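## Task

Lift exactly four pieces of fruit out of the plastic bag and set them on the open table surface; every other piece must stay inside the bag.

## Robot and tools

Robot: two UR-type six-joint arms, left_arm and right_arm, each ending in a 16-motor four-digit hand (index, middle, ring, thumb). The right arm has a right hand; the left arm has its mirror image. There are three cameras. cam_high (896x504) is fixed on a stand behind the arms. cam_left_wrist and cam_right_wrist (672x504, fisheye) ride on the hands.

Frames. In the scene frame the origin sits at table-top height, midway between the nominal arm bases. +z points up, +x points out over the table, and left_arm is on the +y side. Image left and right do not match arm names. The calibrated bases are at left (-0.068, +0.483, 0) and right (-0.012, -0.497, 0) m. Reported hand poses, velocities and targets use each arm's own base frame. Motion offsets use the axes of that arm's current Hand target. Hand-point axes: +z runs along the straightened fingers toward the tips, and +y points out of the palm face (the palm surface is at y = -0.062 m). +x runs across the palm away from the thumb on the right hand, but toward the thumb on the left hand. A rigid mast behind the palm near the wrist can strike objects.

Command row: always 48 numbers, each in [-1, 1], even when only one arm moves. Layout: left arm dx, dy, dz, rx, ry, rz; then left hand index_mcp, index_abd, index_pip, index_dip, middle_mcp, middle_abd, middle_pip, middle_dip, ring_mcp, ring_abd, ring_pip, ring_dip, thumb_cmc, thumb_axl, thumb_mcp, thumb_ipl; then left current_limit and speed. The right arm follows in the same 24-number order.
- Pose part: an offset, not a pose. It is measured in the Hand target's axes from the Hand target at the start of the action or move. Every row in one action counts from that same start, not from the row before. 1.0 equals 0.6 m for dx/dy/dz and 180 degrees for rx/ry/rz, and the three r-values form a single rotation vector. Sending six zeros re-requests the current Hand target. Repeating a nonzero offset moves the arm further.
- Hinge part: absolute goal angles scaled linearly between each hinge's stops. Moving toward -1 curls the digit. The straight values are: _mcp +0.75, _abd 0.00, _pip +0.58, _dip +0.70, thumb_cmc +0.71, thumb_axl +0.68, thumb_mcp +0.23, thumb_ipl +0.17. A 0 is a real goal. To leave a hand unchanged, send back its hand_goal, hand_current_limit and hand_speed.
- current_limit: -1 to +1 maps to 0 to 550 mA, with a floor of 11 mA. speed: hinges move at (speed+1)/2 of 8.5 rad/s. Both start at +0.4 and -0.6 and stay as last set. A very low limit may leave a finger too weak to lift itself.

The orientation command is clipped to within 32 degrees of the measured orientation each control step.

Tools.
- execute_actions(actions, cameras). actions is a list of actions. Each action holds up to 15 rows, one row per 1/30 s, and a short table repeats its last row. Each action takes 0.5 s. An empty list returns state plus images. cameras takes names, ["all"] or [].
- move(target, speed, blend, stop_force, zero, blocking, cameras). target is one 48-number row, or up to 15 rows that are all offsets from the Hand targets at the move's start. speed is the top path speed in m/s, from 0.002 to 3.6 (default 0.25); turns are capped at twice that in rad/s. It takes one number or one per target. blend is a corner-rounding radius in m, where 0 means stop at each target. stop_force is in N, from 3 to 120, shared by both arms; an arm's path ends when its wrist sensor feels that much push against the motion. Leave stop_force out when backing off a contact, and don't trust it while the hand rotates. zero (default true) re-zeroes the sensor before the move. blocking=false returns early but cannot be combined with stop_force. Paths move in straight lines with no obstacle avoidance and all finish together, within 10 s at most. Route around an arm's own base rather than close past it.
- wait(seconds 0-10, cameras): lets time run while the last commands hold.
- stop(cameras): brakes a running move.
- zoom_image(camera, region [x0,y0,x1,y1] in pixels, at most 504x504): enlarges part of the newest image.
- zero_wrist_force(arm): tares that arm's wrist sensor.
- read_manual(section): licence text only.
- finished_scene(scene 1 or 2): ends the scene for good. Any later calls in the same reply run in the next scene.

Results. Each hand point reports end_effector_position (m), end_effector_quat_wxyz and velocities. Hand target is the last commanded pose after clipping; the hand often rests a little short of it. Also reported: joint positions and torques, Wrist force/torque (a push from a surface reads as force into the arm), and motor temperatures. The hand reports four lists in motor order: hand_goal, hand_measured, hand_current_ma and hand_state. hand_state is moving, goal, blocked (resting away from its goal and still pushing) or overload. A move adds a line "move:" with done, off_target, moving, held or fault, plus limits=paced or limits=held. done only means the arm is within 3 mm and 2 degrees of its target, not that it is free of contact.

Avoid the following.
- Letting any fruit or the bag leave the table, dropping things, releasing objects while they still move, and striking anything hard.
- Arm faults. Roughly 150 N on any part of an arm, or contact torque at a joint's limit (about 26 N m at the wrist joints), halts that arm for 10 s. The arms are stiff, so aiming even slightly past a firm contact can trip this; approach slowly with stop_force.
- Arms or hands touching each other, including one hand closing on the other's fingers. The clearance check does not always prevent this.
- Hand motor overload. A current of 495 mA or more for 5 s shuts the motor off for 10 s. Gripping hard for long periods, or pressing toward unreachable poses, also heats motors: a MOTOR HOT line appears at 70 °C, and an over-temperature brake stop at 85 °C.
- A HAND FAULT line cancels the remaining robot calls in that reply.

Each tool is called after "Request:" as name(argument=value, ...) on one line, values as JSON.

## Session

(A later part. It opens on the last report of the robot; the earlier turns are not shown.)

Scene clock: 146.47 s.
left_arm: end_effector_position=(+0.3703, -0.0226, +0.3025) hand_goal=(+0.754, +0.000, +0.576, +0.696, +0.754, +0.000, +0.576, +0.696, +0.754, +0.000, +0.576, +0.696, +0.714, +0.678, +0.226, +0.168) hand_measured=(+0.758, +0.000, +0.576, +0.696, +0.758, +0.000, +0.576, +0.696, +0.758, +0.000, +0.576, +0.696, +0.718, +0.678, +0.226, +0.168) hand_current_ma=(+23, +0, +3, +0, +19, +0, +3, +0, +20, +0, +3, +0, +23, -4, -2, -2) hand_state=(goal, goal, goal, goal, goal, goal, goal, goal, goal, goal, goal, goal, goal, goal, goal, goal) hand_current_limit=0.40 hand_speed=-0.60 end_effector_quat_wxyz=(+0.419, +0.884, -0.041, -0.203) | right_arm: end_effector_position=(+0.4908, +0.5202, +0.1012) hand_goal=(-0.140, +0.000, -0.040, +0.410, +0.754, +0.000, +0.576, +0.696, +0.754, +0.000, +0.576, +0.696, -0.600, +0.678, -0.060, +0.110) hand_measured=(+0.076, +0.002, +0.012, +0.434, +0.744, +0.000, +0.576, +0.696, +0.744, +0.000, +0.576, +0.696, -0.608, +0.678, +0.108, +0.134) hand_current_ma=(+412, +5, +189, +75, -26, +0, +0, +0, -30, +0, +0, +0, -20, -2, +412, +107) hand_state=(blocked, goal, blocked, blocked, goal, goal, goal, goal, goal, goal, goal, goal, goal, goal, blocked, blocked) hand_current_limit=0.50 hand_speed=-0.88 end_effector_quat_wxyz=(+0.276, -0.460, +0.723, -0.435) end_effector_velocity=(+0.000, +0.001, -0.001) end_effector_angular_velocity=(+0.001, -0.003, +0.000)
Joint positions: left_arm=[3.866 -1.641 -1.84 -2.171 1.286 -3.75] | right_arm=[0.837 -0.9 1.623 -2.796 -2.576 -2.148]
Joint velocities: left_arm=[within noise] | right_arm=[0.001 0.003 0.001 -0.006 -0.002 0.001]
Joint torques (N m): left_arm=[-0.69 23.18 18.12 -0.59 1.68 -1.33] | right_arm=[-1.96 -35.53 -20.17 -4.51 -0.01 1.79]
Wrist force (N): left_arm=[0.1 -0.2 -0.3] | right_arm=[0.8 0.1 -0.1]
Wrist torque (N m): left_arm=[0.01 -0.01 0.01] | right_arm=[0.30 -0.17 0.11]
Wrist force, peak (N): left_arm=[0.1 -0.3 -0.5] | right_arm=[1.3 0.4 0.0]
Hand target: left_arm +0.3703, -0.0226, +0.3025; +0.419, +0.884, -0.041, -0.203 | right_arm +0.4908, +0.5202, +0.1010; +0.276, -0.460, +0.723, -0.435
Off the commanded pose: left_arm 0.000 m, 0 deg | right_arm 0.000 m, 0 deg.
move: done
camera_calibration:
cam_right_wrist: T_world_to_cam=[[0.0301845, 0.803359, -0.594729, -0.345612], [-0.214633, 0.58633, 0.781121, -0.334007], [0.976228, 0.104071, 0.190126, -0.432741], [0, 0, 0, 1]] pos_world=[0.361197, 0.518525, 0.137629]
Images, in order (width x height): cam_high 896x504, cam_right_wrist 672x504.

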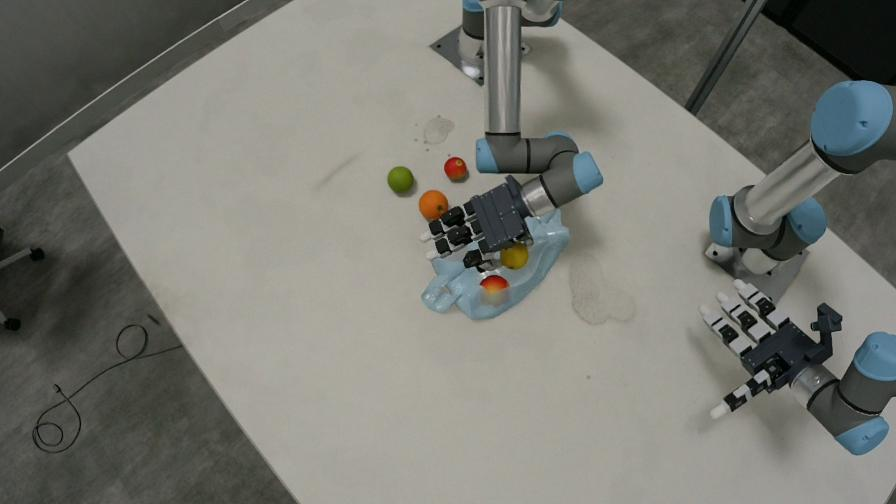

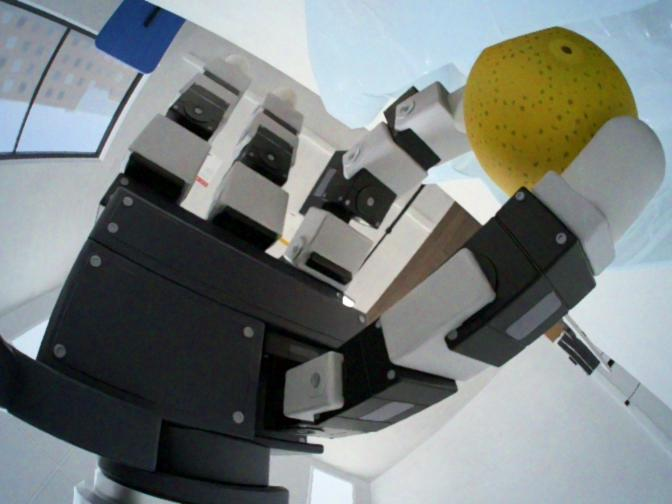

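Request:
move(target=[[0,0,0,0,0,0,0.754,0,0.576,0.696,0.754,0,0.576,0.696,0.754,0,0.576,0.696,0.714,0.678,0.226,0.168,0.4,-0.6,0,-0.1472,-0.0783,0,0,0,-0.14,0,-0.04,0.41,0.754,0,0.576,0.696,0.754,0,0.576,0.696,-0.60,0.678,-0.06,0.11,0.5,-0.88],[0,0,0,0,0,0,0.754,0,0.576,0.696,0.754,0,0.576,0.696,0.754,0,0.576,0.696,0.714,0.678,0.226,0.168,0.4,-0.6,0.247,-0.4076,0.4115,0,0,0,-0.14,0,-0.04,0.41,0.754,0,0.576,0.696,0.754,0,0.576,0.696,-0.60,0.678,-0.06,0.11,0.5,-0.88]], speed=[0.1,0.16], blend=[0.03,0], cameras=["cam_high","cam_right_wrist"])

Scene clock: 152.63 s.
left_arm: end_effector_position=(+0.3703, -0.0226, +0.3025) hand_goal=(+0.754, +0.000, +0.576, +0.696, +0.754, +0.000, +0.576, +0.696, +0.754, +0.000, +0.576, +0.696, +0.714, +0.678, +0.226, +0.168) hand_measured=(+0.758, +0.000, +0.576, +0.696, +0.758, +0.000, +0.576, +0.696, +0.758, +0.000, +0.576, +0.696, +0.718, +0.678, +0.226, +0.168) hand_current_ma=(+23, +0, +3, +0, +19, +0, +3, +0, +20, +0, +3, +0, +23, -4, -2, -2) hand_state=(goal, goal, goal, goal, goal, goal, goal, goal, goal, goal, goal, goal, goal, goal, goal, goal) hand_current_limit=0.40 hand_speed=-0.60 end_effector_quat_wxyz=(+0.419, +0.884, -0.041, -0.203) | right_arm: end_effector_position=(+0.7295, +0.2450, +0.2011) hand_goal=(-0.140, +0.000, -0.040, +0.410, +0.754, +0.000, +0.576, +0.696, +0.754, +0.000, +0.576, +0.696, -0.600, +0.678, -0.060, +0.110) hand_measured=(+0.076, +0.002, +0.012, +0.434, +0.744, +0.000, +0.576, +0.696, +0.744, +0.000, +0.576, +0.696, -0.608, +0.678, +0.108, +0.134) hand_current_ma=(+412, +6, +189, +75, -26, +0, +0, +0, -30, +0, +0, +0, -23, -2, +412, +107) hand_state=(blocked, goal, blocked, blocked, goal, goal, goal, goal, goal, goal, goal, goal, goal, goal, blocked, blocked) hand_current_limit=0.50 hand_speed=-0.88 end_effector_quat_wxyz=(+0.276, -0.460, +0.723, -0.435)
Joint positions: left_arm=[3.866 -1.641 -1.84 -2.171 1.286 -3.75] | right_arm=[0.265 -0.967 1.533 -3.099 -2.178 -2.764]
Joint torques (N m): left_arm=[-0.63 22.99 17.95 -0.61 1.74 -1.36] | right_arm=[-1.5 -53.25 -9.35 -0.99 -2.37 1.52]
Wrist force (N): left_arm=[0.3 0.1 -0.5] | right_arm=[0.8 -0.5 -0.2]
Wrist torque (N m): left_arm=[0.06 -0.03 0.02] | right_arm=[0.14 -0.13 0.11]
Wrist force, peak (N): left_arm=[0.2 -0.4 -0.6] | right_arm=[1.5 -1.1 1.1]
Hand target: left_arm +0.3703, -0.0226, +0.3025; +0.419, +0.884, -0.041, -0.203 | right_arm +0.7295, +0.2450, +0.2011; +0.276, -0.460, +0.723, -0.435
Off the commanded pose: left_arm 0.000 m, 0 deg | right_arm 0.000 m, 0 deg.
move: done
camera_calibration:
cam_right_wrist: T_world_to_cam=[[0.0301845, 0.803359, -0.594729, -0.0723999], [-0.214633, 0.58633, 0.781121, -0.199508], [0.976228, 0.104071, 0.190126, -0.65613], [0, 0, 0, 1]] pos_world=[0.599897, 0.243425, 0.237529]
Images, in order (width x height): cam_high 896x504, cam_right_wrist 672x504.

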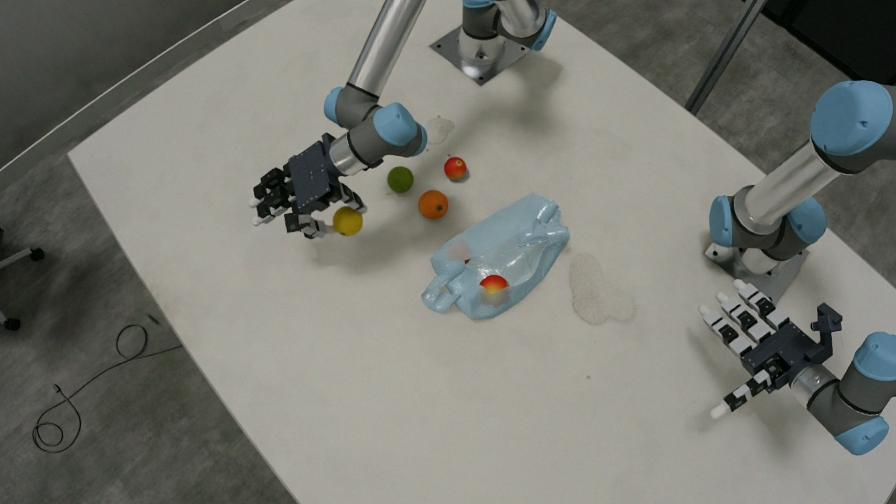

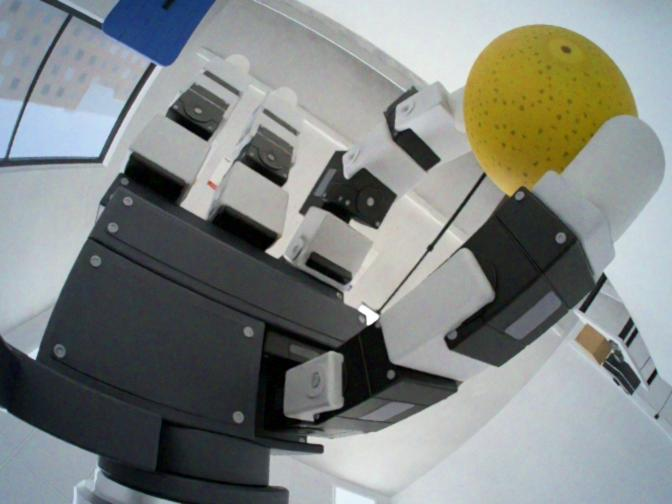

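Request:
move(target=[0,0,0,0,0,0,0.754,0,0.576,0.696,0.754,0,0.576,0.696,0.754,0,0.576,0.696,0.714,0.678,0.226,0.168,0.4,-0.6,0,0.1898,0.1009,0,0,0,-0.14,0,-0.04,0.41,0.754,0,0.576,0.696,0.754,0,0.576,0.696,-0.60,0.678,-0.06,0.11,0.5,-0.88], speed=0.12, cameras=["cam_high"])

Request:
move(target=[0,0,0,0,0,0,0.754,0,0.576,0.696,0.754,0,0.576,0.696,0.754,0,0.576,0.696,0.714,0.678,0.226,0.168,0.4,-0.6,0,0.0294,0.0157,0,0,0,-0.14,0,-0.04,0.41,0.754,0,0.576,0.696,0.754,0,0.576,0.696,-0.60,0.678,-0.06,0.11,0.5,-0.88], speed=0.025, stop_force=3, cameras=["cam_high"])

Request:
zoom_image(camera="cam_high", region=[240, 120, 480, 300])

Scene clock: 154.90 s.
left_arm: end_effector_position=(+0.3703, -0.0226, +0.3025) hand_goal=(+0.754, +0.000, +0.576, +0.696, +0.754, +0.000, +0.576, +0.696, +0.754, +0.000, +0.576, +0.696, +0.714, +0.678, +0.226, +0.168) hand_measured=(+0.758, +0.000, +0.576, +0.696, +0.758, +0.000, +0.576, +0.696, +0.758, +0.000, +0.576, +0.696, +0.718, +0.678, +0.226, +0.168) hand_current_ma=(+23, +0, +3, +0, +19, +0, +3, +0, +20, +0, +3, +0, +23, -4, -2, -2) hand_state=(goal, goal, goal, goal, goal, goal, goal, goal, goal, goal, goal, goal, goal, goal, goal, goal) hand_current_limit=0.40 hand_speed=-0.60 end_effector_quat_wxyz=(+0.419, +0.884, -0.041, -0.203) | right_arm: end_effector_position=(+0.7294, +0.2449, +0.0720) hand_goal=(-0.140, +0.000, -0.040, +0.410, +0.754, +0.000, +0.576, +0.696, +0.754, +0.000, +0.576, +0.696, -0.600, +0.678, -0.060, +0.110) hand_measured=(+0.076, +0.002, +0.012, +0.434, +0.744, +0.000, +0.576, +0.696, +0.744, +0.000, +0.576, +0.696, -0.608, +0.678, +0.108, +0.134) hand_current_ma=(+413, +6, +189, +75, -26, +0, +0, +0, -30, +0, +0, +0, -23, -2, +412, +107) hand_state=(blocked, goal, blocked, blocked, goal, goal, goal, goal, goal, goal, goal, goal, goal, goal, blocked, blocked) hand_current_limit=0.50 hand_speed=-0.88 end_effector_quat_wxyz=(+0.276, -0.460, +0.723, -0.435)
Joint positions: left_arm=[3.866 -1.641 -1.84 -2.171 1.286 -3.75] | right_arm=[0.265 -0.773 1.592 -3.351 -2.178 -2.764]
Joint torques (N m): left_arm=[-0.74 23.05 18.25 -0.71 1.74 -1.4] | right_arm=[-3.38 -50.28 -33.68 -1.65 1.32 -2.14]
Wrist force (N): left_arm=[0.3 0.1 -0.3] | right_arm=[0.6 -0.5 -0.6]
Wrist torque (N m): left_arm=[0.04 -0.04 0.02] | right_arm=[0.19 -0.10 0.05]
Wrist force, peak (N): left_arm=[0.1 0.0 -0.7] | right_arm=[0.9 -2.1 -1.1]
Hand target: left_arm +0.3703, -0.0226, +0.3025; +0.419, +0.884, -0.041, -0.203 | right_arm +0.7294, +0.2449, +0.0721; +0.276, -0.460, +0.723, -0.435
Off the commanded pose: left_arm 0.000 m, 0 deg | right_arm 0.000 m, 0 deg.
move: done
Images, in order (width x height): cam_high 896x504.

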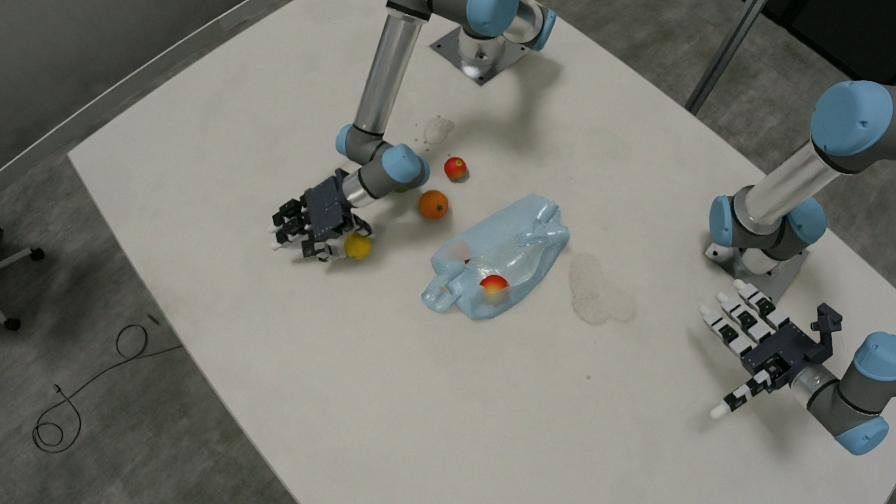

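Scene clock: 156.27 s.
left_arm: end_effector_position=(+0.3703, -0.0226, +0.3025) hand_goal=(+0.754, +0.000, +0.576, +0.696, +0.754, +0.000, +0.576, +0.696, +0.754, +0.000, +0.576, +0.696, +0.714, +0.678, +0.226, +0.168) hand_measured=(+0.758, +0.000, +0.576, +0.696, +0.758, +0.000, +0.576, +0.696, +0.758, +0.000, +0.576, +0.696, +0.718, +0.678, +0.226, +0.168) hand_current_ma=(+23, +0, +3, +0, +19, +0, +3, +0, +20, +0, +3, +0, +23, -4, -2, -2) hand_state=(goal, goal, goal, goal, goal, goal, goal, goal, goal, goal, goal, goal, goal, goal, goal, goal) hand_current_limit=0.40 hand_speed=-0.60 end_effector_quat_wxyz=(+0.419, +0.884, -0.041, -0.203) | right_arm: end_effector_position=(+0.7294, +0.2449, +0.0579) hand_goal=(-0.140, +0.000, -0.040, +0.410, +0.754, +0.000, +0.576, +0.696, +0.754, +0.000, +0.576, +0.696, -0.600, +0.678, -0.060, +0.110) hand_measured=(+0.076, +0.002, +0.012, +0.434, +0.744, +0.000, +0.576, +0.696, +0.744, +0.000, +0.576, +0.696, -0.614, +0.678, +0.108, +0.134) hand_current_ma=(+412, +6, +189, +74, -26, +0, -1, +0, -31, +0, +0, +0, -39, -2, +412, +107) hand_state=(blocked, goal, blocked, blocked, goal, goal, goal, goal, goal, goal, goal, goal, goal, goal, blocked, blocked) hand_current_limit=0.50 hand_speed=-0.88 end_effector_quat_wxyz=(+0.276, -0.460, +0.723, -0.435)
Joint positions: left_arm=[3.866 -1.641 -1.84 -2.171 1.286 -3.75] | right_arm=[0.265 -0.749 1.592 -3.376 -2.178 -2.764]
Joint torques (N m): left_arm=[-0.5 22.44 18.64 -0.69 1.7 -1.3] | right_arm=[-4.41 -52.92 -16.75 -4.15 0.72 -1.86]
Wrist force (N): left_arm=[0.0 -0.2 -0.1] | right_arm=[0.7 -1.2 -1.7]
Wrist torque (N m): left_arm=[-0.01 -0.01 0.01] | right_arm=[0.12 -0.12 0.03]
Wrist force, peak (N): left_arm=[0.0 -0.1 -0.6] | right_arm=[0.9 -3.0 -2.8]
Hand target: left_arm +0.3703, -0.0226, +0.3025; +0.419, +0.884, -0.041, -0.203 | right_arm +0.7295, +0.2449, +0.0579; +0.276, -0.460, +0.723, -0.435 (not the last commanded pose)
Off the commanded pose: left_arm 0.000 m, 0 deg | right_arm 0.006 m, 0 deg.
move: contact (right_arm)
Images, in order (width x height): cam_high 896x504.

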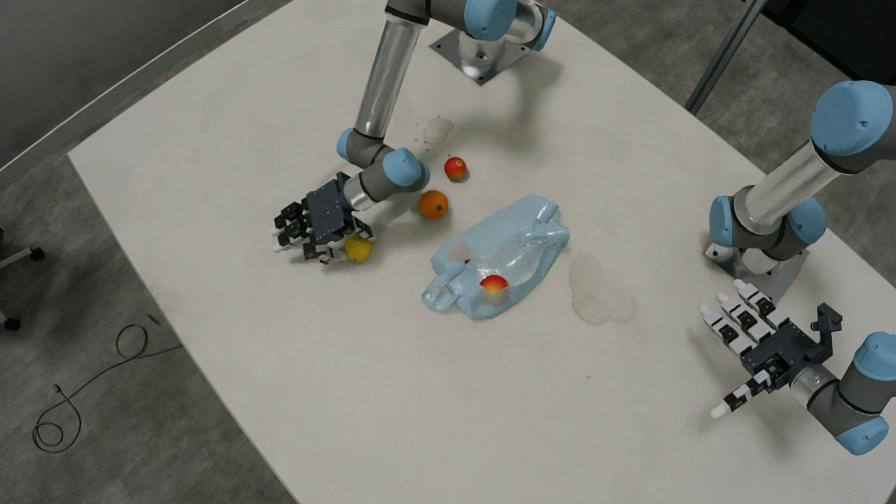

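Scaled by 2.100 from the camera's 896x504 image, which has a finer 1280x720 frame.

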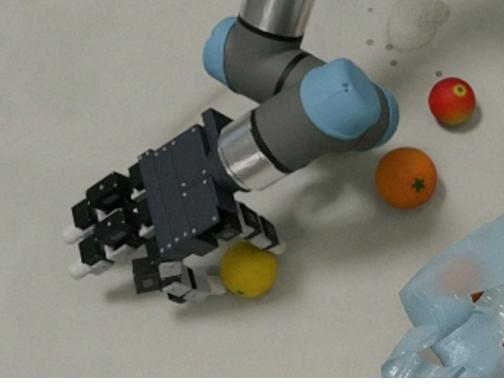

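Request:
move(target=[0,0,0,0,0,0,0.754,0,0.576,0.696,0.754,0,0.576,0.696,0.754,0,0.576,0.696,0.714,0.678,0.226,0.168,0.4,-0.6,0,0,0,0,0,0,0.07,0,0.01,0.432,0.754,0,0.576,0.696,0.754,0,0.576,0.696,-0.60,0.678,0.10,0.132,0.3,-0.9], speed=0.04)

Request:
move(target=[0,0,0,0,0,0,0.754,0,0.576,0.696,0.754,0,0.576,0.696,0.754,0,0.576,0.696,0.714,0.678,0.226,0.168,0.4,-0.6,0,0,0,0,0,0,0.10,0,0.03,0.45,0.754,0,0.576,0.696,0.754,0,0.576,0.696,-0.59,0.678,0.14,0.145,0.3,-0.93], speed=0.04)

Request:
move(target=[0,0,0,0,0,0,0.754,0,0.576,0.696,0.754,0,0.576,0.696,0.754,0,0.576,0.696,0.714,0.678,0.226,0.168,0.4,-0.6,0,0,0,0,0,0,0.14,0,0.08,0.48,0.754,0,0.576,0.696,0.754,0,0.576,0.696,-0.575,0.678,0.21,0.168,0.3,-0.9], speed=0.04, cameras=["cam_high"])

Request:
zoom_image(camera="cam_high", region=[240, 120, 480, 300])

Scene clock: 157.63 s.
left_arm: end_effector_position=(+0.3703, -0.0226, +0.3025) hand_goal=(+0.754, +0.000, +0.576, +0.696, +0.754, +0.000, +0.576, +0.696, +0.754, +0.000, +0.576, +0.696, +0.714, +0.678, +0.226, +0.168) hand_measured=(+0.758, +0.000, +0.576, +0.696, +0.758, +0.000, +0.576, +0.696, +0.758, +0.000, +0.576, +0.696, +0.718, +0.678, +0.226, +0.168) hand_current_ma=(+23, +0, +3, +0, +19, +0, +3, +0, +20, +0, +3, +0, +23, -4, -2, -2) hand_state=(goal, goal, goal, goal, goal, goal, goal, goal, goal, goal, goal, goal, goal, goal, goal, goal) hand_current_limit=0.40 hand_speed=-0.60 end_effector_quat_wxyz=(+0.419, +0.884, -0.041, -0.203) | right_arm: end_effector_position=(+0.7295, +0.2449, +0.0579) hand_goal=(+0.070, +0.000, +0.010, +0.432, +0.754, +0.000, +0.576, +0.696, +0.754, +0.000, +0.576, +0.696, -0.600, +0.678, +0.100, +0.132) hand_measured=(+0.080, +0.002, +0.024, +0.440, +0.744, +0.000, +0.576, +0.696, +0.744, +0.000, +0.576, +0.696, -0.612, +0.678, +0.112, +0.142) hand_current_ma=(+32, +6, +38, +24, -26, +0, -1, +0, -31, +0, +0, +0, -37, -2, +47, +42) hand_state=(goal, goal, goal, goal, goal, goal, goal, goal, goal, goal, goal, goal, goal, goal, goal, goal) hand_current_limit=0.30 hand_speed=-0.90 end_effector_quat_wxyz=(+0.276, -0.460, +0.723, -0.435)
Joint positions: left_arm=[3.866 -1.641 -1.84 -2.171 1.286 -3.75] | right_arm=[0.265 -0.749 1.592 -3.376 -2.178 -2.764]
Joint torques (N m): left_arm=[-0.9 23.23 18 -0.61 1.71 -1.37] | right_arm=[-3.36 -55.11 -30.49 -4.27 -0.67 -1.21]
Wrist force (N): left_arm=[0.3 -0.1 -0.1] | right_arm=[0.7 -1.2 -1.4]
Wrist torque (N m): left_arm=[0.00 -0.03 0.02] | right_arm=[0.15 -0.13 0.04]
Wrist force, peak (N): left_arm=[-0.1 0.1 -0.6] | right_arm=[0.7 -1.8 -1.8]
Hand target: left_arm +0.3703, -0.0226, +0.3025; +0.419, +0.884, -0.041, -0.203 | right_arm +0.7295, +0.2449, +0.0579; +0.276, -0.460, +0.723, -0.435
Off the commanded pose: left_arm 0.000 m, 0 deg | right_arm 0.000 m, 0 deg.
move: done

Scene clock: 158.13 s.
left_arm: end_effector_position=(+0.3703, -0.0226, +0.3025) hand_goal=(+0.754, +0.000, +0.576, +0.696, +0.754, +0.000, +0.576, +0.696, +0.754, +0.000, +0.576, +0.696, +0.714, +0.678, +0.226, +0.168) hand_measured=(+0.758, +0.000, +0.576, +0.696, +0.758, +0.000, +0.576, +0.696, +0.758, +0.000, +0.576, +0.696, +0.718, +0.678, +0.226, +0.168) hand_current_ma=(+23, +0, +3, +0, +19, +0, +3, +0, +20, +0, +3, +0, +23, -4, -2, -2) hand_state=(goal, goal, goal, goal, goal, goal, goal, goal, goal, goal, goal, goal, goal, goal, goal, goal) hand_current_limit=0.40 hand_speed=-0.60 end_effector_quat_wxyz=(+0.419, +0.884, -0.041, -0.203) | right_arm: end_effector_position=(+0.7295, +0.2449, +0.0580) hand_goal=(+0.100, +0.000, +0.030, +0.450, +0.754, +0.000, +0.576, +0.696, +0.754, +0.000, +0.576, +0.696, -0.590, +0.678, +0.140, +0.146) hand_measured=(+0.092, +0.002, +0.028, +0.448, +0.744, +0.000, +0.576, +0.696, +0.744, +0.000, +0.576, +0.696, -0.594, +0.678, +0.134, +0.146) hand_current_ma=(-20, +6, -3, -5, -26, +0, -1, +0, -31, +0, +0, +0, -7, -2, -17, -2) hand_state=(goal, goal, goal, goal, goal, goal, goal, goal, goal, goal, goal, goal, goal, goal, goal, goal) hand_current_limit=0.30 hand_speed=-0.93 end_effector_quat_wxyz=(+0.276, -0.460, +0.723, -0.435)
Joint positions: left_arm=[3.866 -1.641 -1.84 -2.171 1.286 -3.75] | right_arm=[0.265 -0.749 1.592 -3.376 -2.178 -2.764]
Joint torques (N m): left_arm=[-1.2 23.09 17.82 -0.62 1.73 -1.39] | right_arm=[-2.99 -54.32 -31.37 -4.18 -1.14 -0.97]
Wrist force (N): left_arm=[0.2 -0.1 -0.5] | right_arm=[0.5 -0.5 -0.7]
Wrist torque (N m): left_arm=[0.04 -0.03 0.02] | right_arm=[0.20 -0.10 0.04]
Wrist force, peak (N): left_arm=[0.3 -0.2 -0.4] | right_arm=[0.6 -1.2 -1.2]
Hand target: left_arm +0.3703, -0.0226, +0.3025; +0.419, +0.884, -0.041, -0.203 | right_arm +0.7295, +0.2449, +0.0579; +0.276, -0.460, +0.723, -0.435
Off the commanded pose: left_arm 0.000 m, 0 deg | right_arm 0.000 m, 0 deg.
move: done

Scene clock: 158.63 s.
left_arm: end_effector_position=(+0.3703, -0.0226, +0.3025) hand_goal=(+0.754, +0.000, +0.576, +0.696, +0.754, +0.000, +0.576, +0.696, +0.754, +0.000, +0.576, +0.696, +0.714, +0.678, +0.226, +0.168) hand_measured=(+0.758, +0.000, +0.576, +0.696, +0.758, +0.000, +0.576, +0.696, +0.758, +0.000, +0.576, +0.696, +0.718, +0.678, +0.226, +0.168) hand_current_ma=(+23, +0, +3, +0, +19, +0, +3, +0, +20, +0, +3, +0, +23, -4, -2, -2) hand_state=(goal, goal, goal, goal, goal, goal, goal, goal, goal, goal, goal, goal, goal, goal, goal, goal) hand_current_limit=0.40 hand_speed=-0.60 end_effector_quat_wxyz=(+0.419, +0.884, -0.041, -0.203) | right_arm: end_effector_position=(+0.7295, +0.2449, +0.0580) hand_goal=(+0.140, +0.000, +0.080, +0.480, +0.754, +0.000, +0.576, +0.696, +0.754, +0.000, +0.576, +0.696, -0.574, +0.678, +0.210, +0.168) hand_measured=(+0.132, +0.002, +0.078, +0.478, +0.744, +0.000, +0.576, +0.696, +0.744, +0.000, +0.576, +0.696, -0.578, +0.678, +0.204, +0.166) hand_current_ma=(-25, +6, -5, -6, -26, +0, -1, +0, -31, +0, +0, +0, -8, -2, -21, -8) hand_state=(goal, goal, goal, goal, goal, goal, goal, goal, goal, goal, goal, goal, goal, goal, goal, goal) hand_current_limit=0.30 hand_speed=-0.90 end_effector_quat_wxyz=(+0.276, -0.460, +0.723, -0.435)
Joint positions: left_arm=[3.866 -1.641 -1.84 -2.171 1.286 -3.75] | right_arm=[0.265 -0.749 1.592 -3.376 -2.178 -2.764]
Joint torques (N m): left_arm=[-0.89 22.5 18.09 -0.58 1.75 -1.35] | right_arm=[-2.48 -53.89 -31.08 -4.1 -1.55 -0.77]
Wrist force (N): left_arm=[0.3 -0.1 -0.2] | right_arm=[0.6 -0.6 -0.8]
Wrist torque (N m): left_arm=[0.01 -0.04 0.02] | right_arm=[0.20 -0.11 0.04]
Wrist force, peak (N): left_arm=[0.2 -0.3 -0.5] | right_arm=[0.7 -0.7 -1.0]
Hand target: left_arm +0.3703, -0.0226, +0.3025; +0.419, +0.884, -0.041, -0.203 | right_arm +0.7295, +0.2449, +0.0579; +0.276, -0.460, +0.723, -0.435
Off the commanded pose: left_arm 0.000 m, 0 deg | right_arm 0.000 m, 0 deg.
move: done
Images, in order (width x height): cam_high 896x504.

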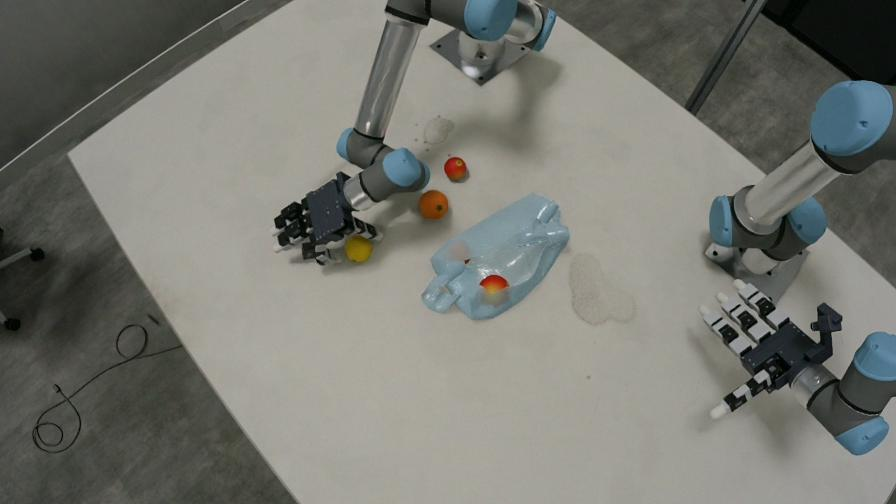

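Scaled by 2.100 from the camera's 896x504 image, which has a finer 1280x720 frame.

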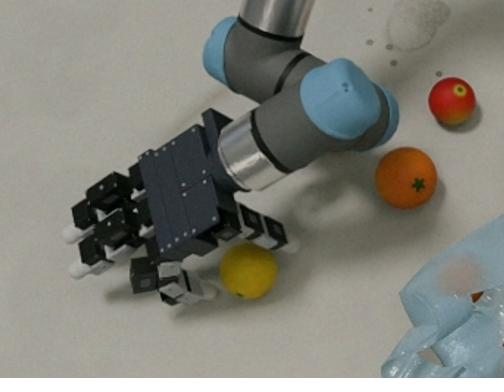

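Open further and raise.

Request:
move(target=[0,0,0,0,0,0,0.754,0,0.576,0.696,0.754,0,0.576,0.696,0.754,0,0.576,0.696,0.714,0.678,0.226,0.168,0.4,-0.6,0,0,0,0,0,0,0.19,0,0.10,0.50,0.754,0,0.576,0.696,0.754,0,0.576,0.696,-0.571,0.678,0.30,0.168,0.3,-0.88], speed=0.04)

Request:
move(target=[0,0,0,0,0,0,0.754,0,0.576,0.696,0.754,0,0.576,0.696,0.754,0,0.576,0.696,0.714,0.678,0.226,0.168,0.4,-0.6,0,-0.1766,-0.0939,0,0,0,0.19,0,0.10,0.50,0.754,0,0.576,0.696,0.754,0,0.576,0.696,-0.571,0.678,0.30,0.168,0.3,-0.88], speed=0.1, cameras=["cam_high"])

Request:
zoom_image(camera="cam_high", region=[320, 140, 600, 340])

Scene clock: 159.77 s.
left_arm: end_effector_position=(+0.3703, -0.0226, +0.3025) hand_goal=(+0.754, +0.000, +0.576, +0.696, +0.754, +0.000, +0.576, +0.696, +0.754, +0.000, +0.576, +0.696, +0.714, +0.678, +0.226, +0.168) hand_measured=(+0.758, +0.000, +0.576, +0.696, +0.758, +0.000, +0.576, +0.696, +0.758, +0.000, +0.576, +0.696, +0.718, +0.678, +0.226, +0.168) hand_current_ma=(+23, +0, +3, +0, +19, +0, +3, +0, +20, +0, +3, +0, +23, -4, -2, -2) hand_state=(goal, goal, goal, goal, goal, goal, goal, goal, goal, goal, goal, goal, goal, goal, goal, goal) hand_current_limit=0.40 hand_speed=-0.60 end_effector_quat_wxyz=(+0.419, +0.884, -0.041, -0.203) | right_arm: end_effector_position=(+0.7295, +0.2449, +0.0580) hand_goal=(+0.190, +0.000, +0.100, +0.500, +0.754, +0.000, +0.576, +0.696, +0.754, +0.000, +0.576, +0.696, -0.570, +0.678, +0.300, +0.168) hand_measured=(+0.180, +0.002, +0.098, +0.498, +0.744, +0.000, +0.576, +0.696, +0.744, +0.000, +0.576, +0.696, -0.574, +0.678, +0.292, +0.166) hand_current_ma=(-30, +6, -6, -6, -26, +0, -1, +0, -31, +0, +0, +0, -8, -2, -25, -8) hand_state=(goal, goal, goal, goal, goal, goal, goal, goal, goal, goal, goal, goal, goal, goal, goal, goal) hand_current_limit=0.30 hand_speed=-0.88 end_effector_quat_wxyz=(+0.276, -0.460, +0.723, -0.435)
Joint positions: left_arm=[3.866 -1.641 -1.84 -2.171 1.286 -3.75] | right_arm=[0.265 -0.749 1.592 -3.376 -2.178 -2.764]
Joint torques (N m): left_arm=[-0.98 22.62 17.65 -0.7 1.71 -1.33] | right_arm=[-1.78 -53.44 -30.9 -3.78 -2.31 -0.15]
Wrist force (N): left_arm=[0.2 0.1 -0.3] | right_arm=[0.7 -0.6 -0.6]
Wrist torque (N m): left_arm=[0.04 -0.03 0.01] | right_arm=[0.18 -0.13 0.05]
Wrist force, peak (N): left_arm=[0.2 -0.2 -0.5] | right_arm=[0.8 -0.6 -1.0]
Hand target: left_arm +0.3703, -0.0226, +0.3025; +0.419, +0.884, -0.041, -0.203 | right_arm +0.7295, +0.2449, +0.0579; +0.276, -0.460, +0.723, -0.435
Off the commanded pose: left_arm 0.000 m, 0 deg | right_arm 0.000 m, 0 deg.
move: done

Scene clock: 161.33 s.
left_arm: end_effector_position=(+0.3703, -0.0226, +0.3025) hand_goal=(+0.754, +0.000, +0.576, +0.696, +0.754, +0.000, +0.576, +0.696, +0.754, +0.000, +0.576, +0.696, +0.714, +0.678, +0.226, +0.168) hand_measured=(+0.758, +0.000, +0.576, +0.696, +0.758, +0.000, +0.576, +0.696, +0.758, +0.000, +0.576, +0.696, +0.718, +0.678, +0.226, +0.168) hand_current_ma=(+23, +0, +3, +0, +19, +0, +3, +0, +20, +0, +3, +0, +23, -4, -2, -2) hand_state=(goal, goal, goal, goal, goal, goal, goal, goal, goal, goal, goal, goal, goal, goal, goal, goal) hand_current_limit=0.40 hand_speed=-0.60 end_effector_quat_wxyz=(+0.419, +0.884, -0.041, -0.203) | right_arm: end_effector_position=(+0.7296, +0.2450, +0.1782) hand_goal=(+0.190, +0.000, +0.100, +0.500, +0.754, +0.000, +0.576, +0.696, +0.754, +0.000, +0.576, +0.696, -0.570, +0.678, +0.300, +0.168) hand_measured=(+0.180, +0.002, +0.098, +0.498, +0.744, +0.000, +0.576, +0.696, +0.744, +0.000, +0.576, +0.696, -0.574, +0.678, +0.294, +0.166) hand_current_ma=(-29, +6, -6, -6, -26, +0, -1, +0, -31, +0, +0, +0, -8, -2, -24, -8) hand_state=(goal, goal, goal, goal, goal, goal, goal, goal, goal, goal, goal, goal, goal, goal, goal, goal) hand_current_limit=0.30 hand_speed=-0.88 end_effector_quat_wxyz=(+0.276, -0.460, +0.723, -0.435)
Joint positions: left_arm=[3.866 -1.641 -1.84 -2.171 1.286 -3.75] | right_arm=[0.265 -0.937 1.551 -3.147 -2.178 -2.764]
Joint torques (N m): left_arm=[-0.72 22.87 17.92 -0.6 1.8 -1.38] | right_arm=[2.53 -34.35 -8.02 -4.75 -2.78 1.74]
Wrist force (N): left_arm=[-0.1 0.0 -0.4] | right_arm=[0.4 -0.4 -0.4]
Wrist torque (N m): left_arm=[0.04 0.01 -0.02] | right_arm=[0.18 -0.07 0.06]
Wrist force, peak (N): left_arm=[0.1 -0.2 -0.7] | right_arm=[0.5 -1.5 -0.9]
Hand target: left_arm +0.3703, -0.0226, +0.3025; +0.419, +0.884, -0.041, -0.203 | right_arm +0.7295, +0.2450, +0.1780; +0.276, -0.460, +0.723, -0.435
Off the commanded pose: left_arm 0.000 m, 0 deg | right_arm 0.000 m, 0 deg.
move: done
Images, in order (width x height): cam_high 896x504.

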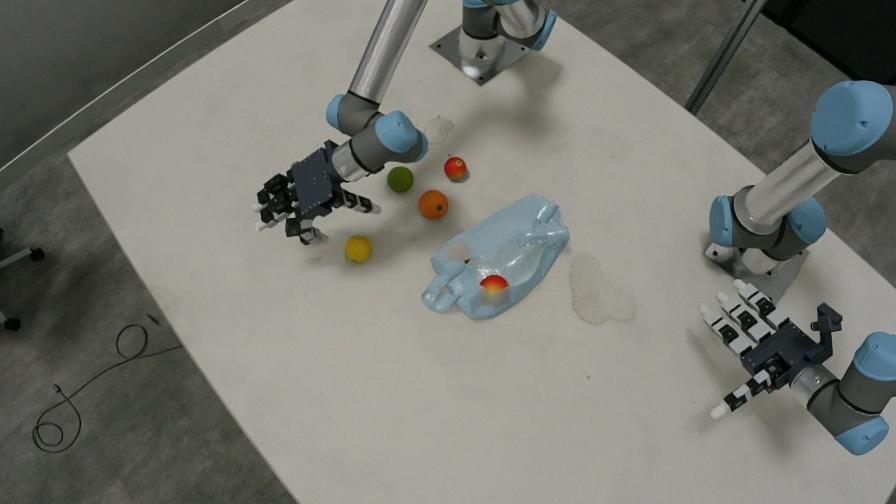

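Scaled by 1.800 from the camera's 896x504 image, which has a finer 1280x720 frame.

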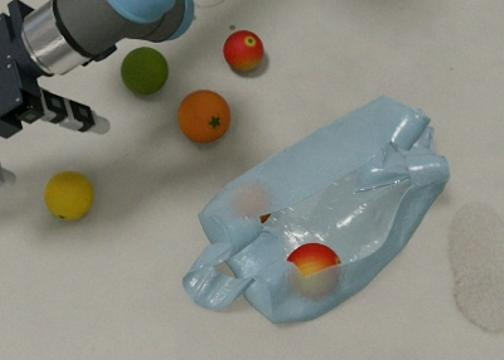

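Request:
finished_scene(scene=2)

The scene is finished: the task was done.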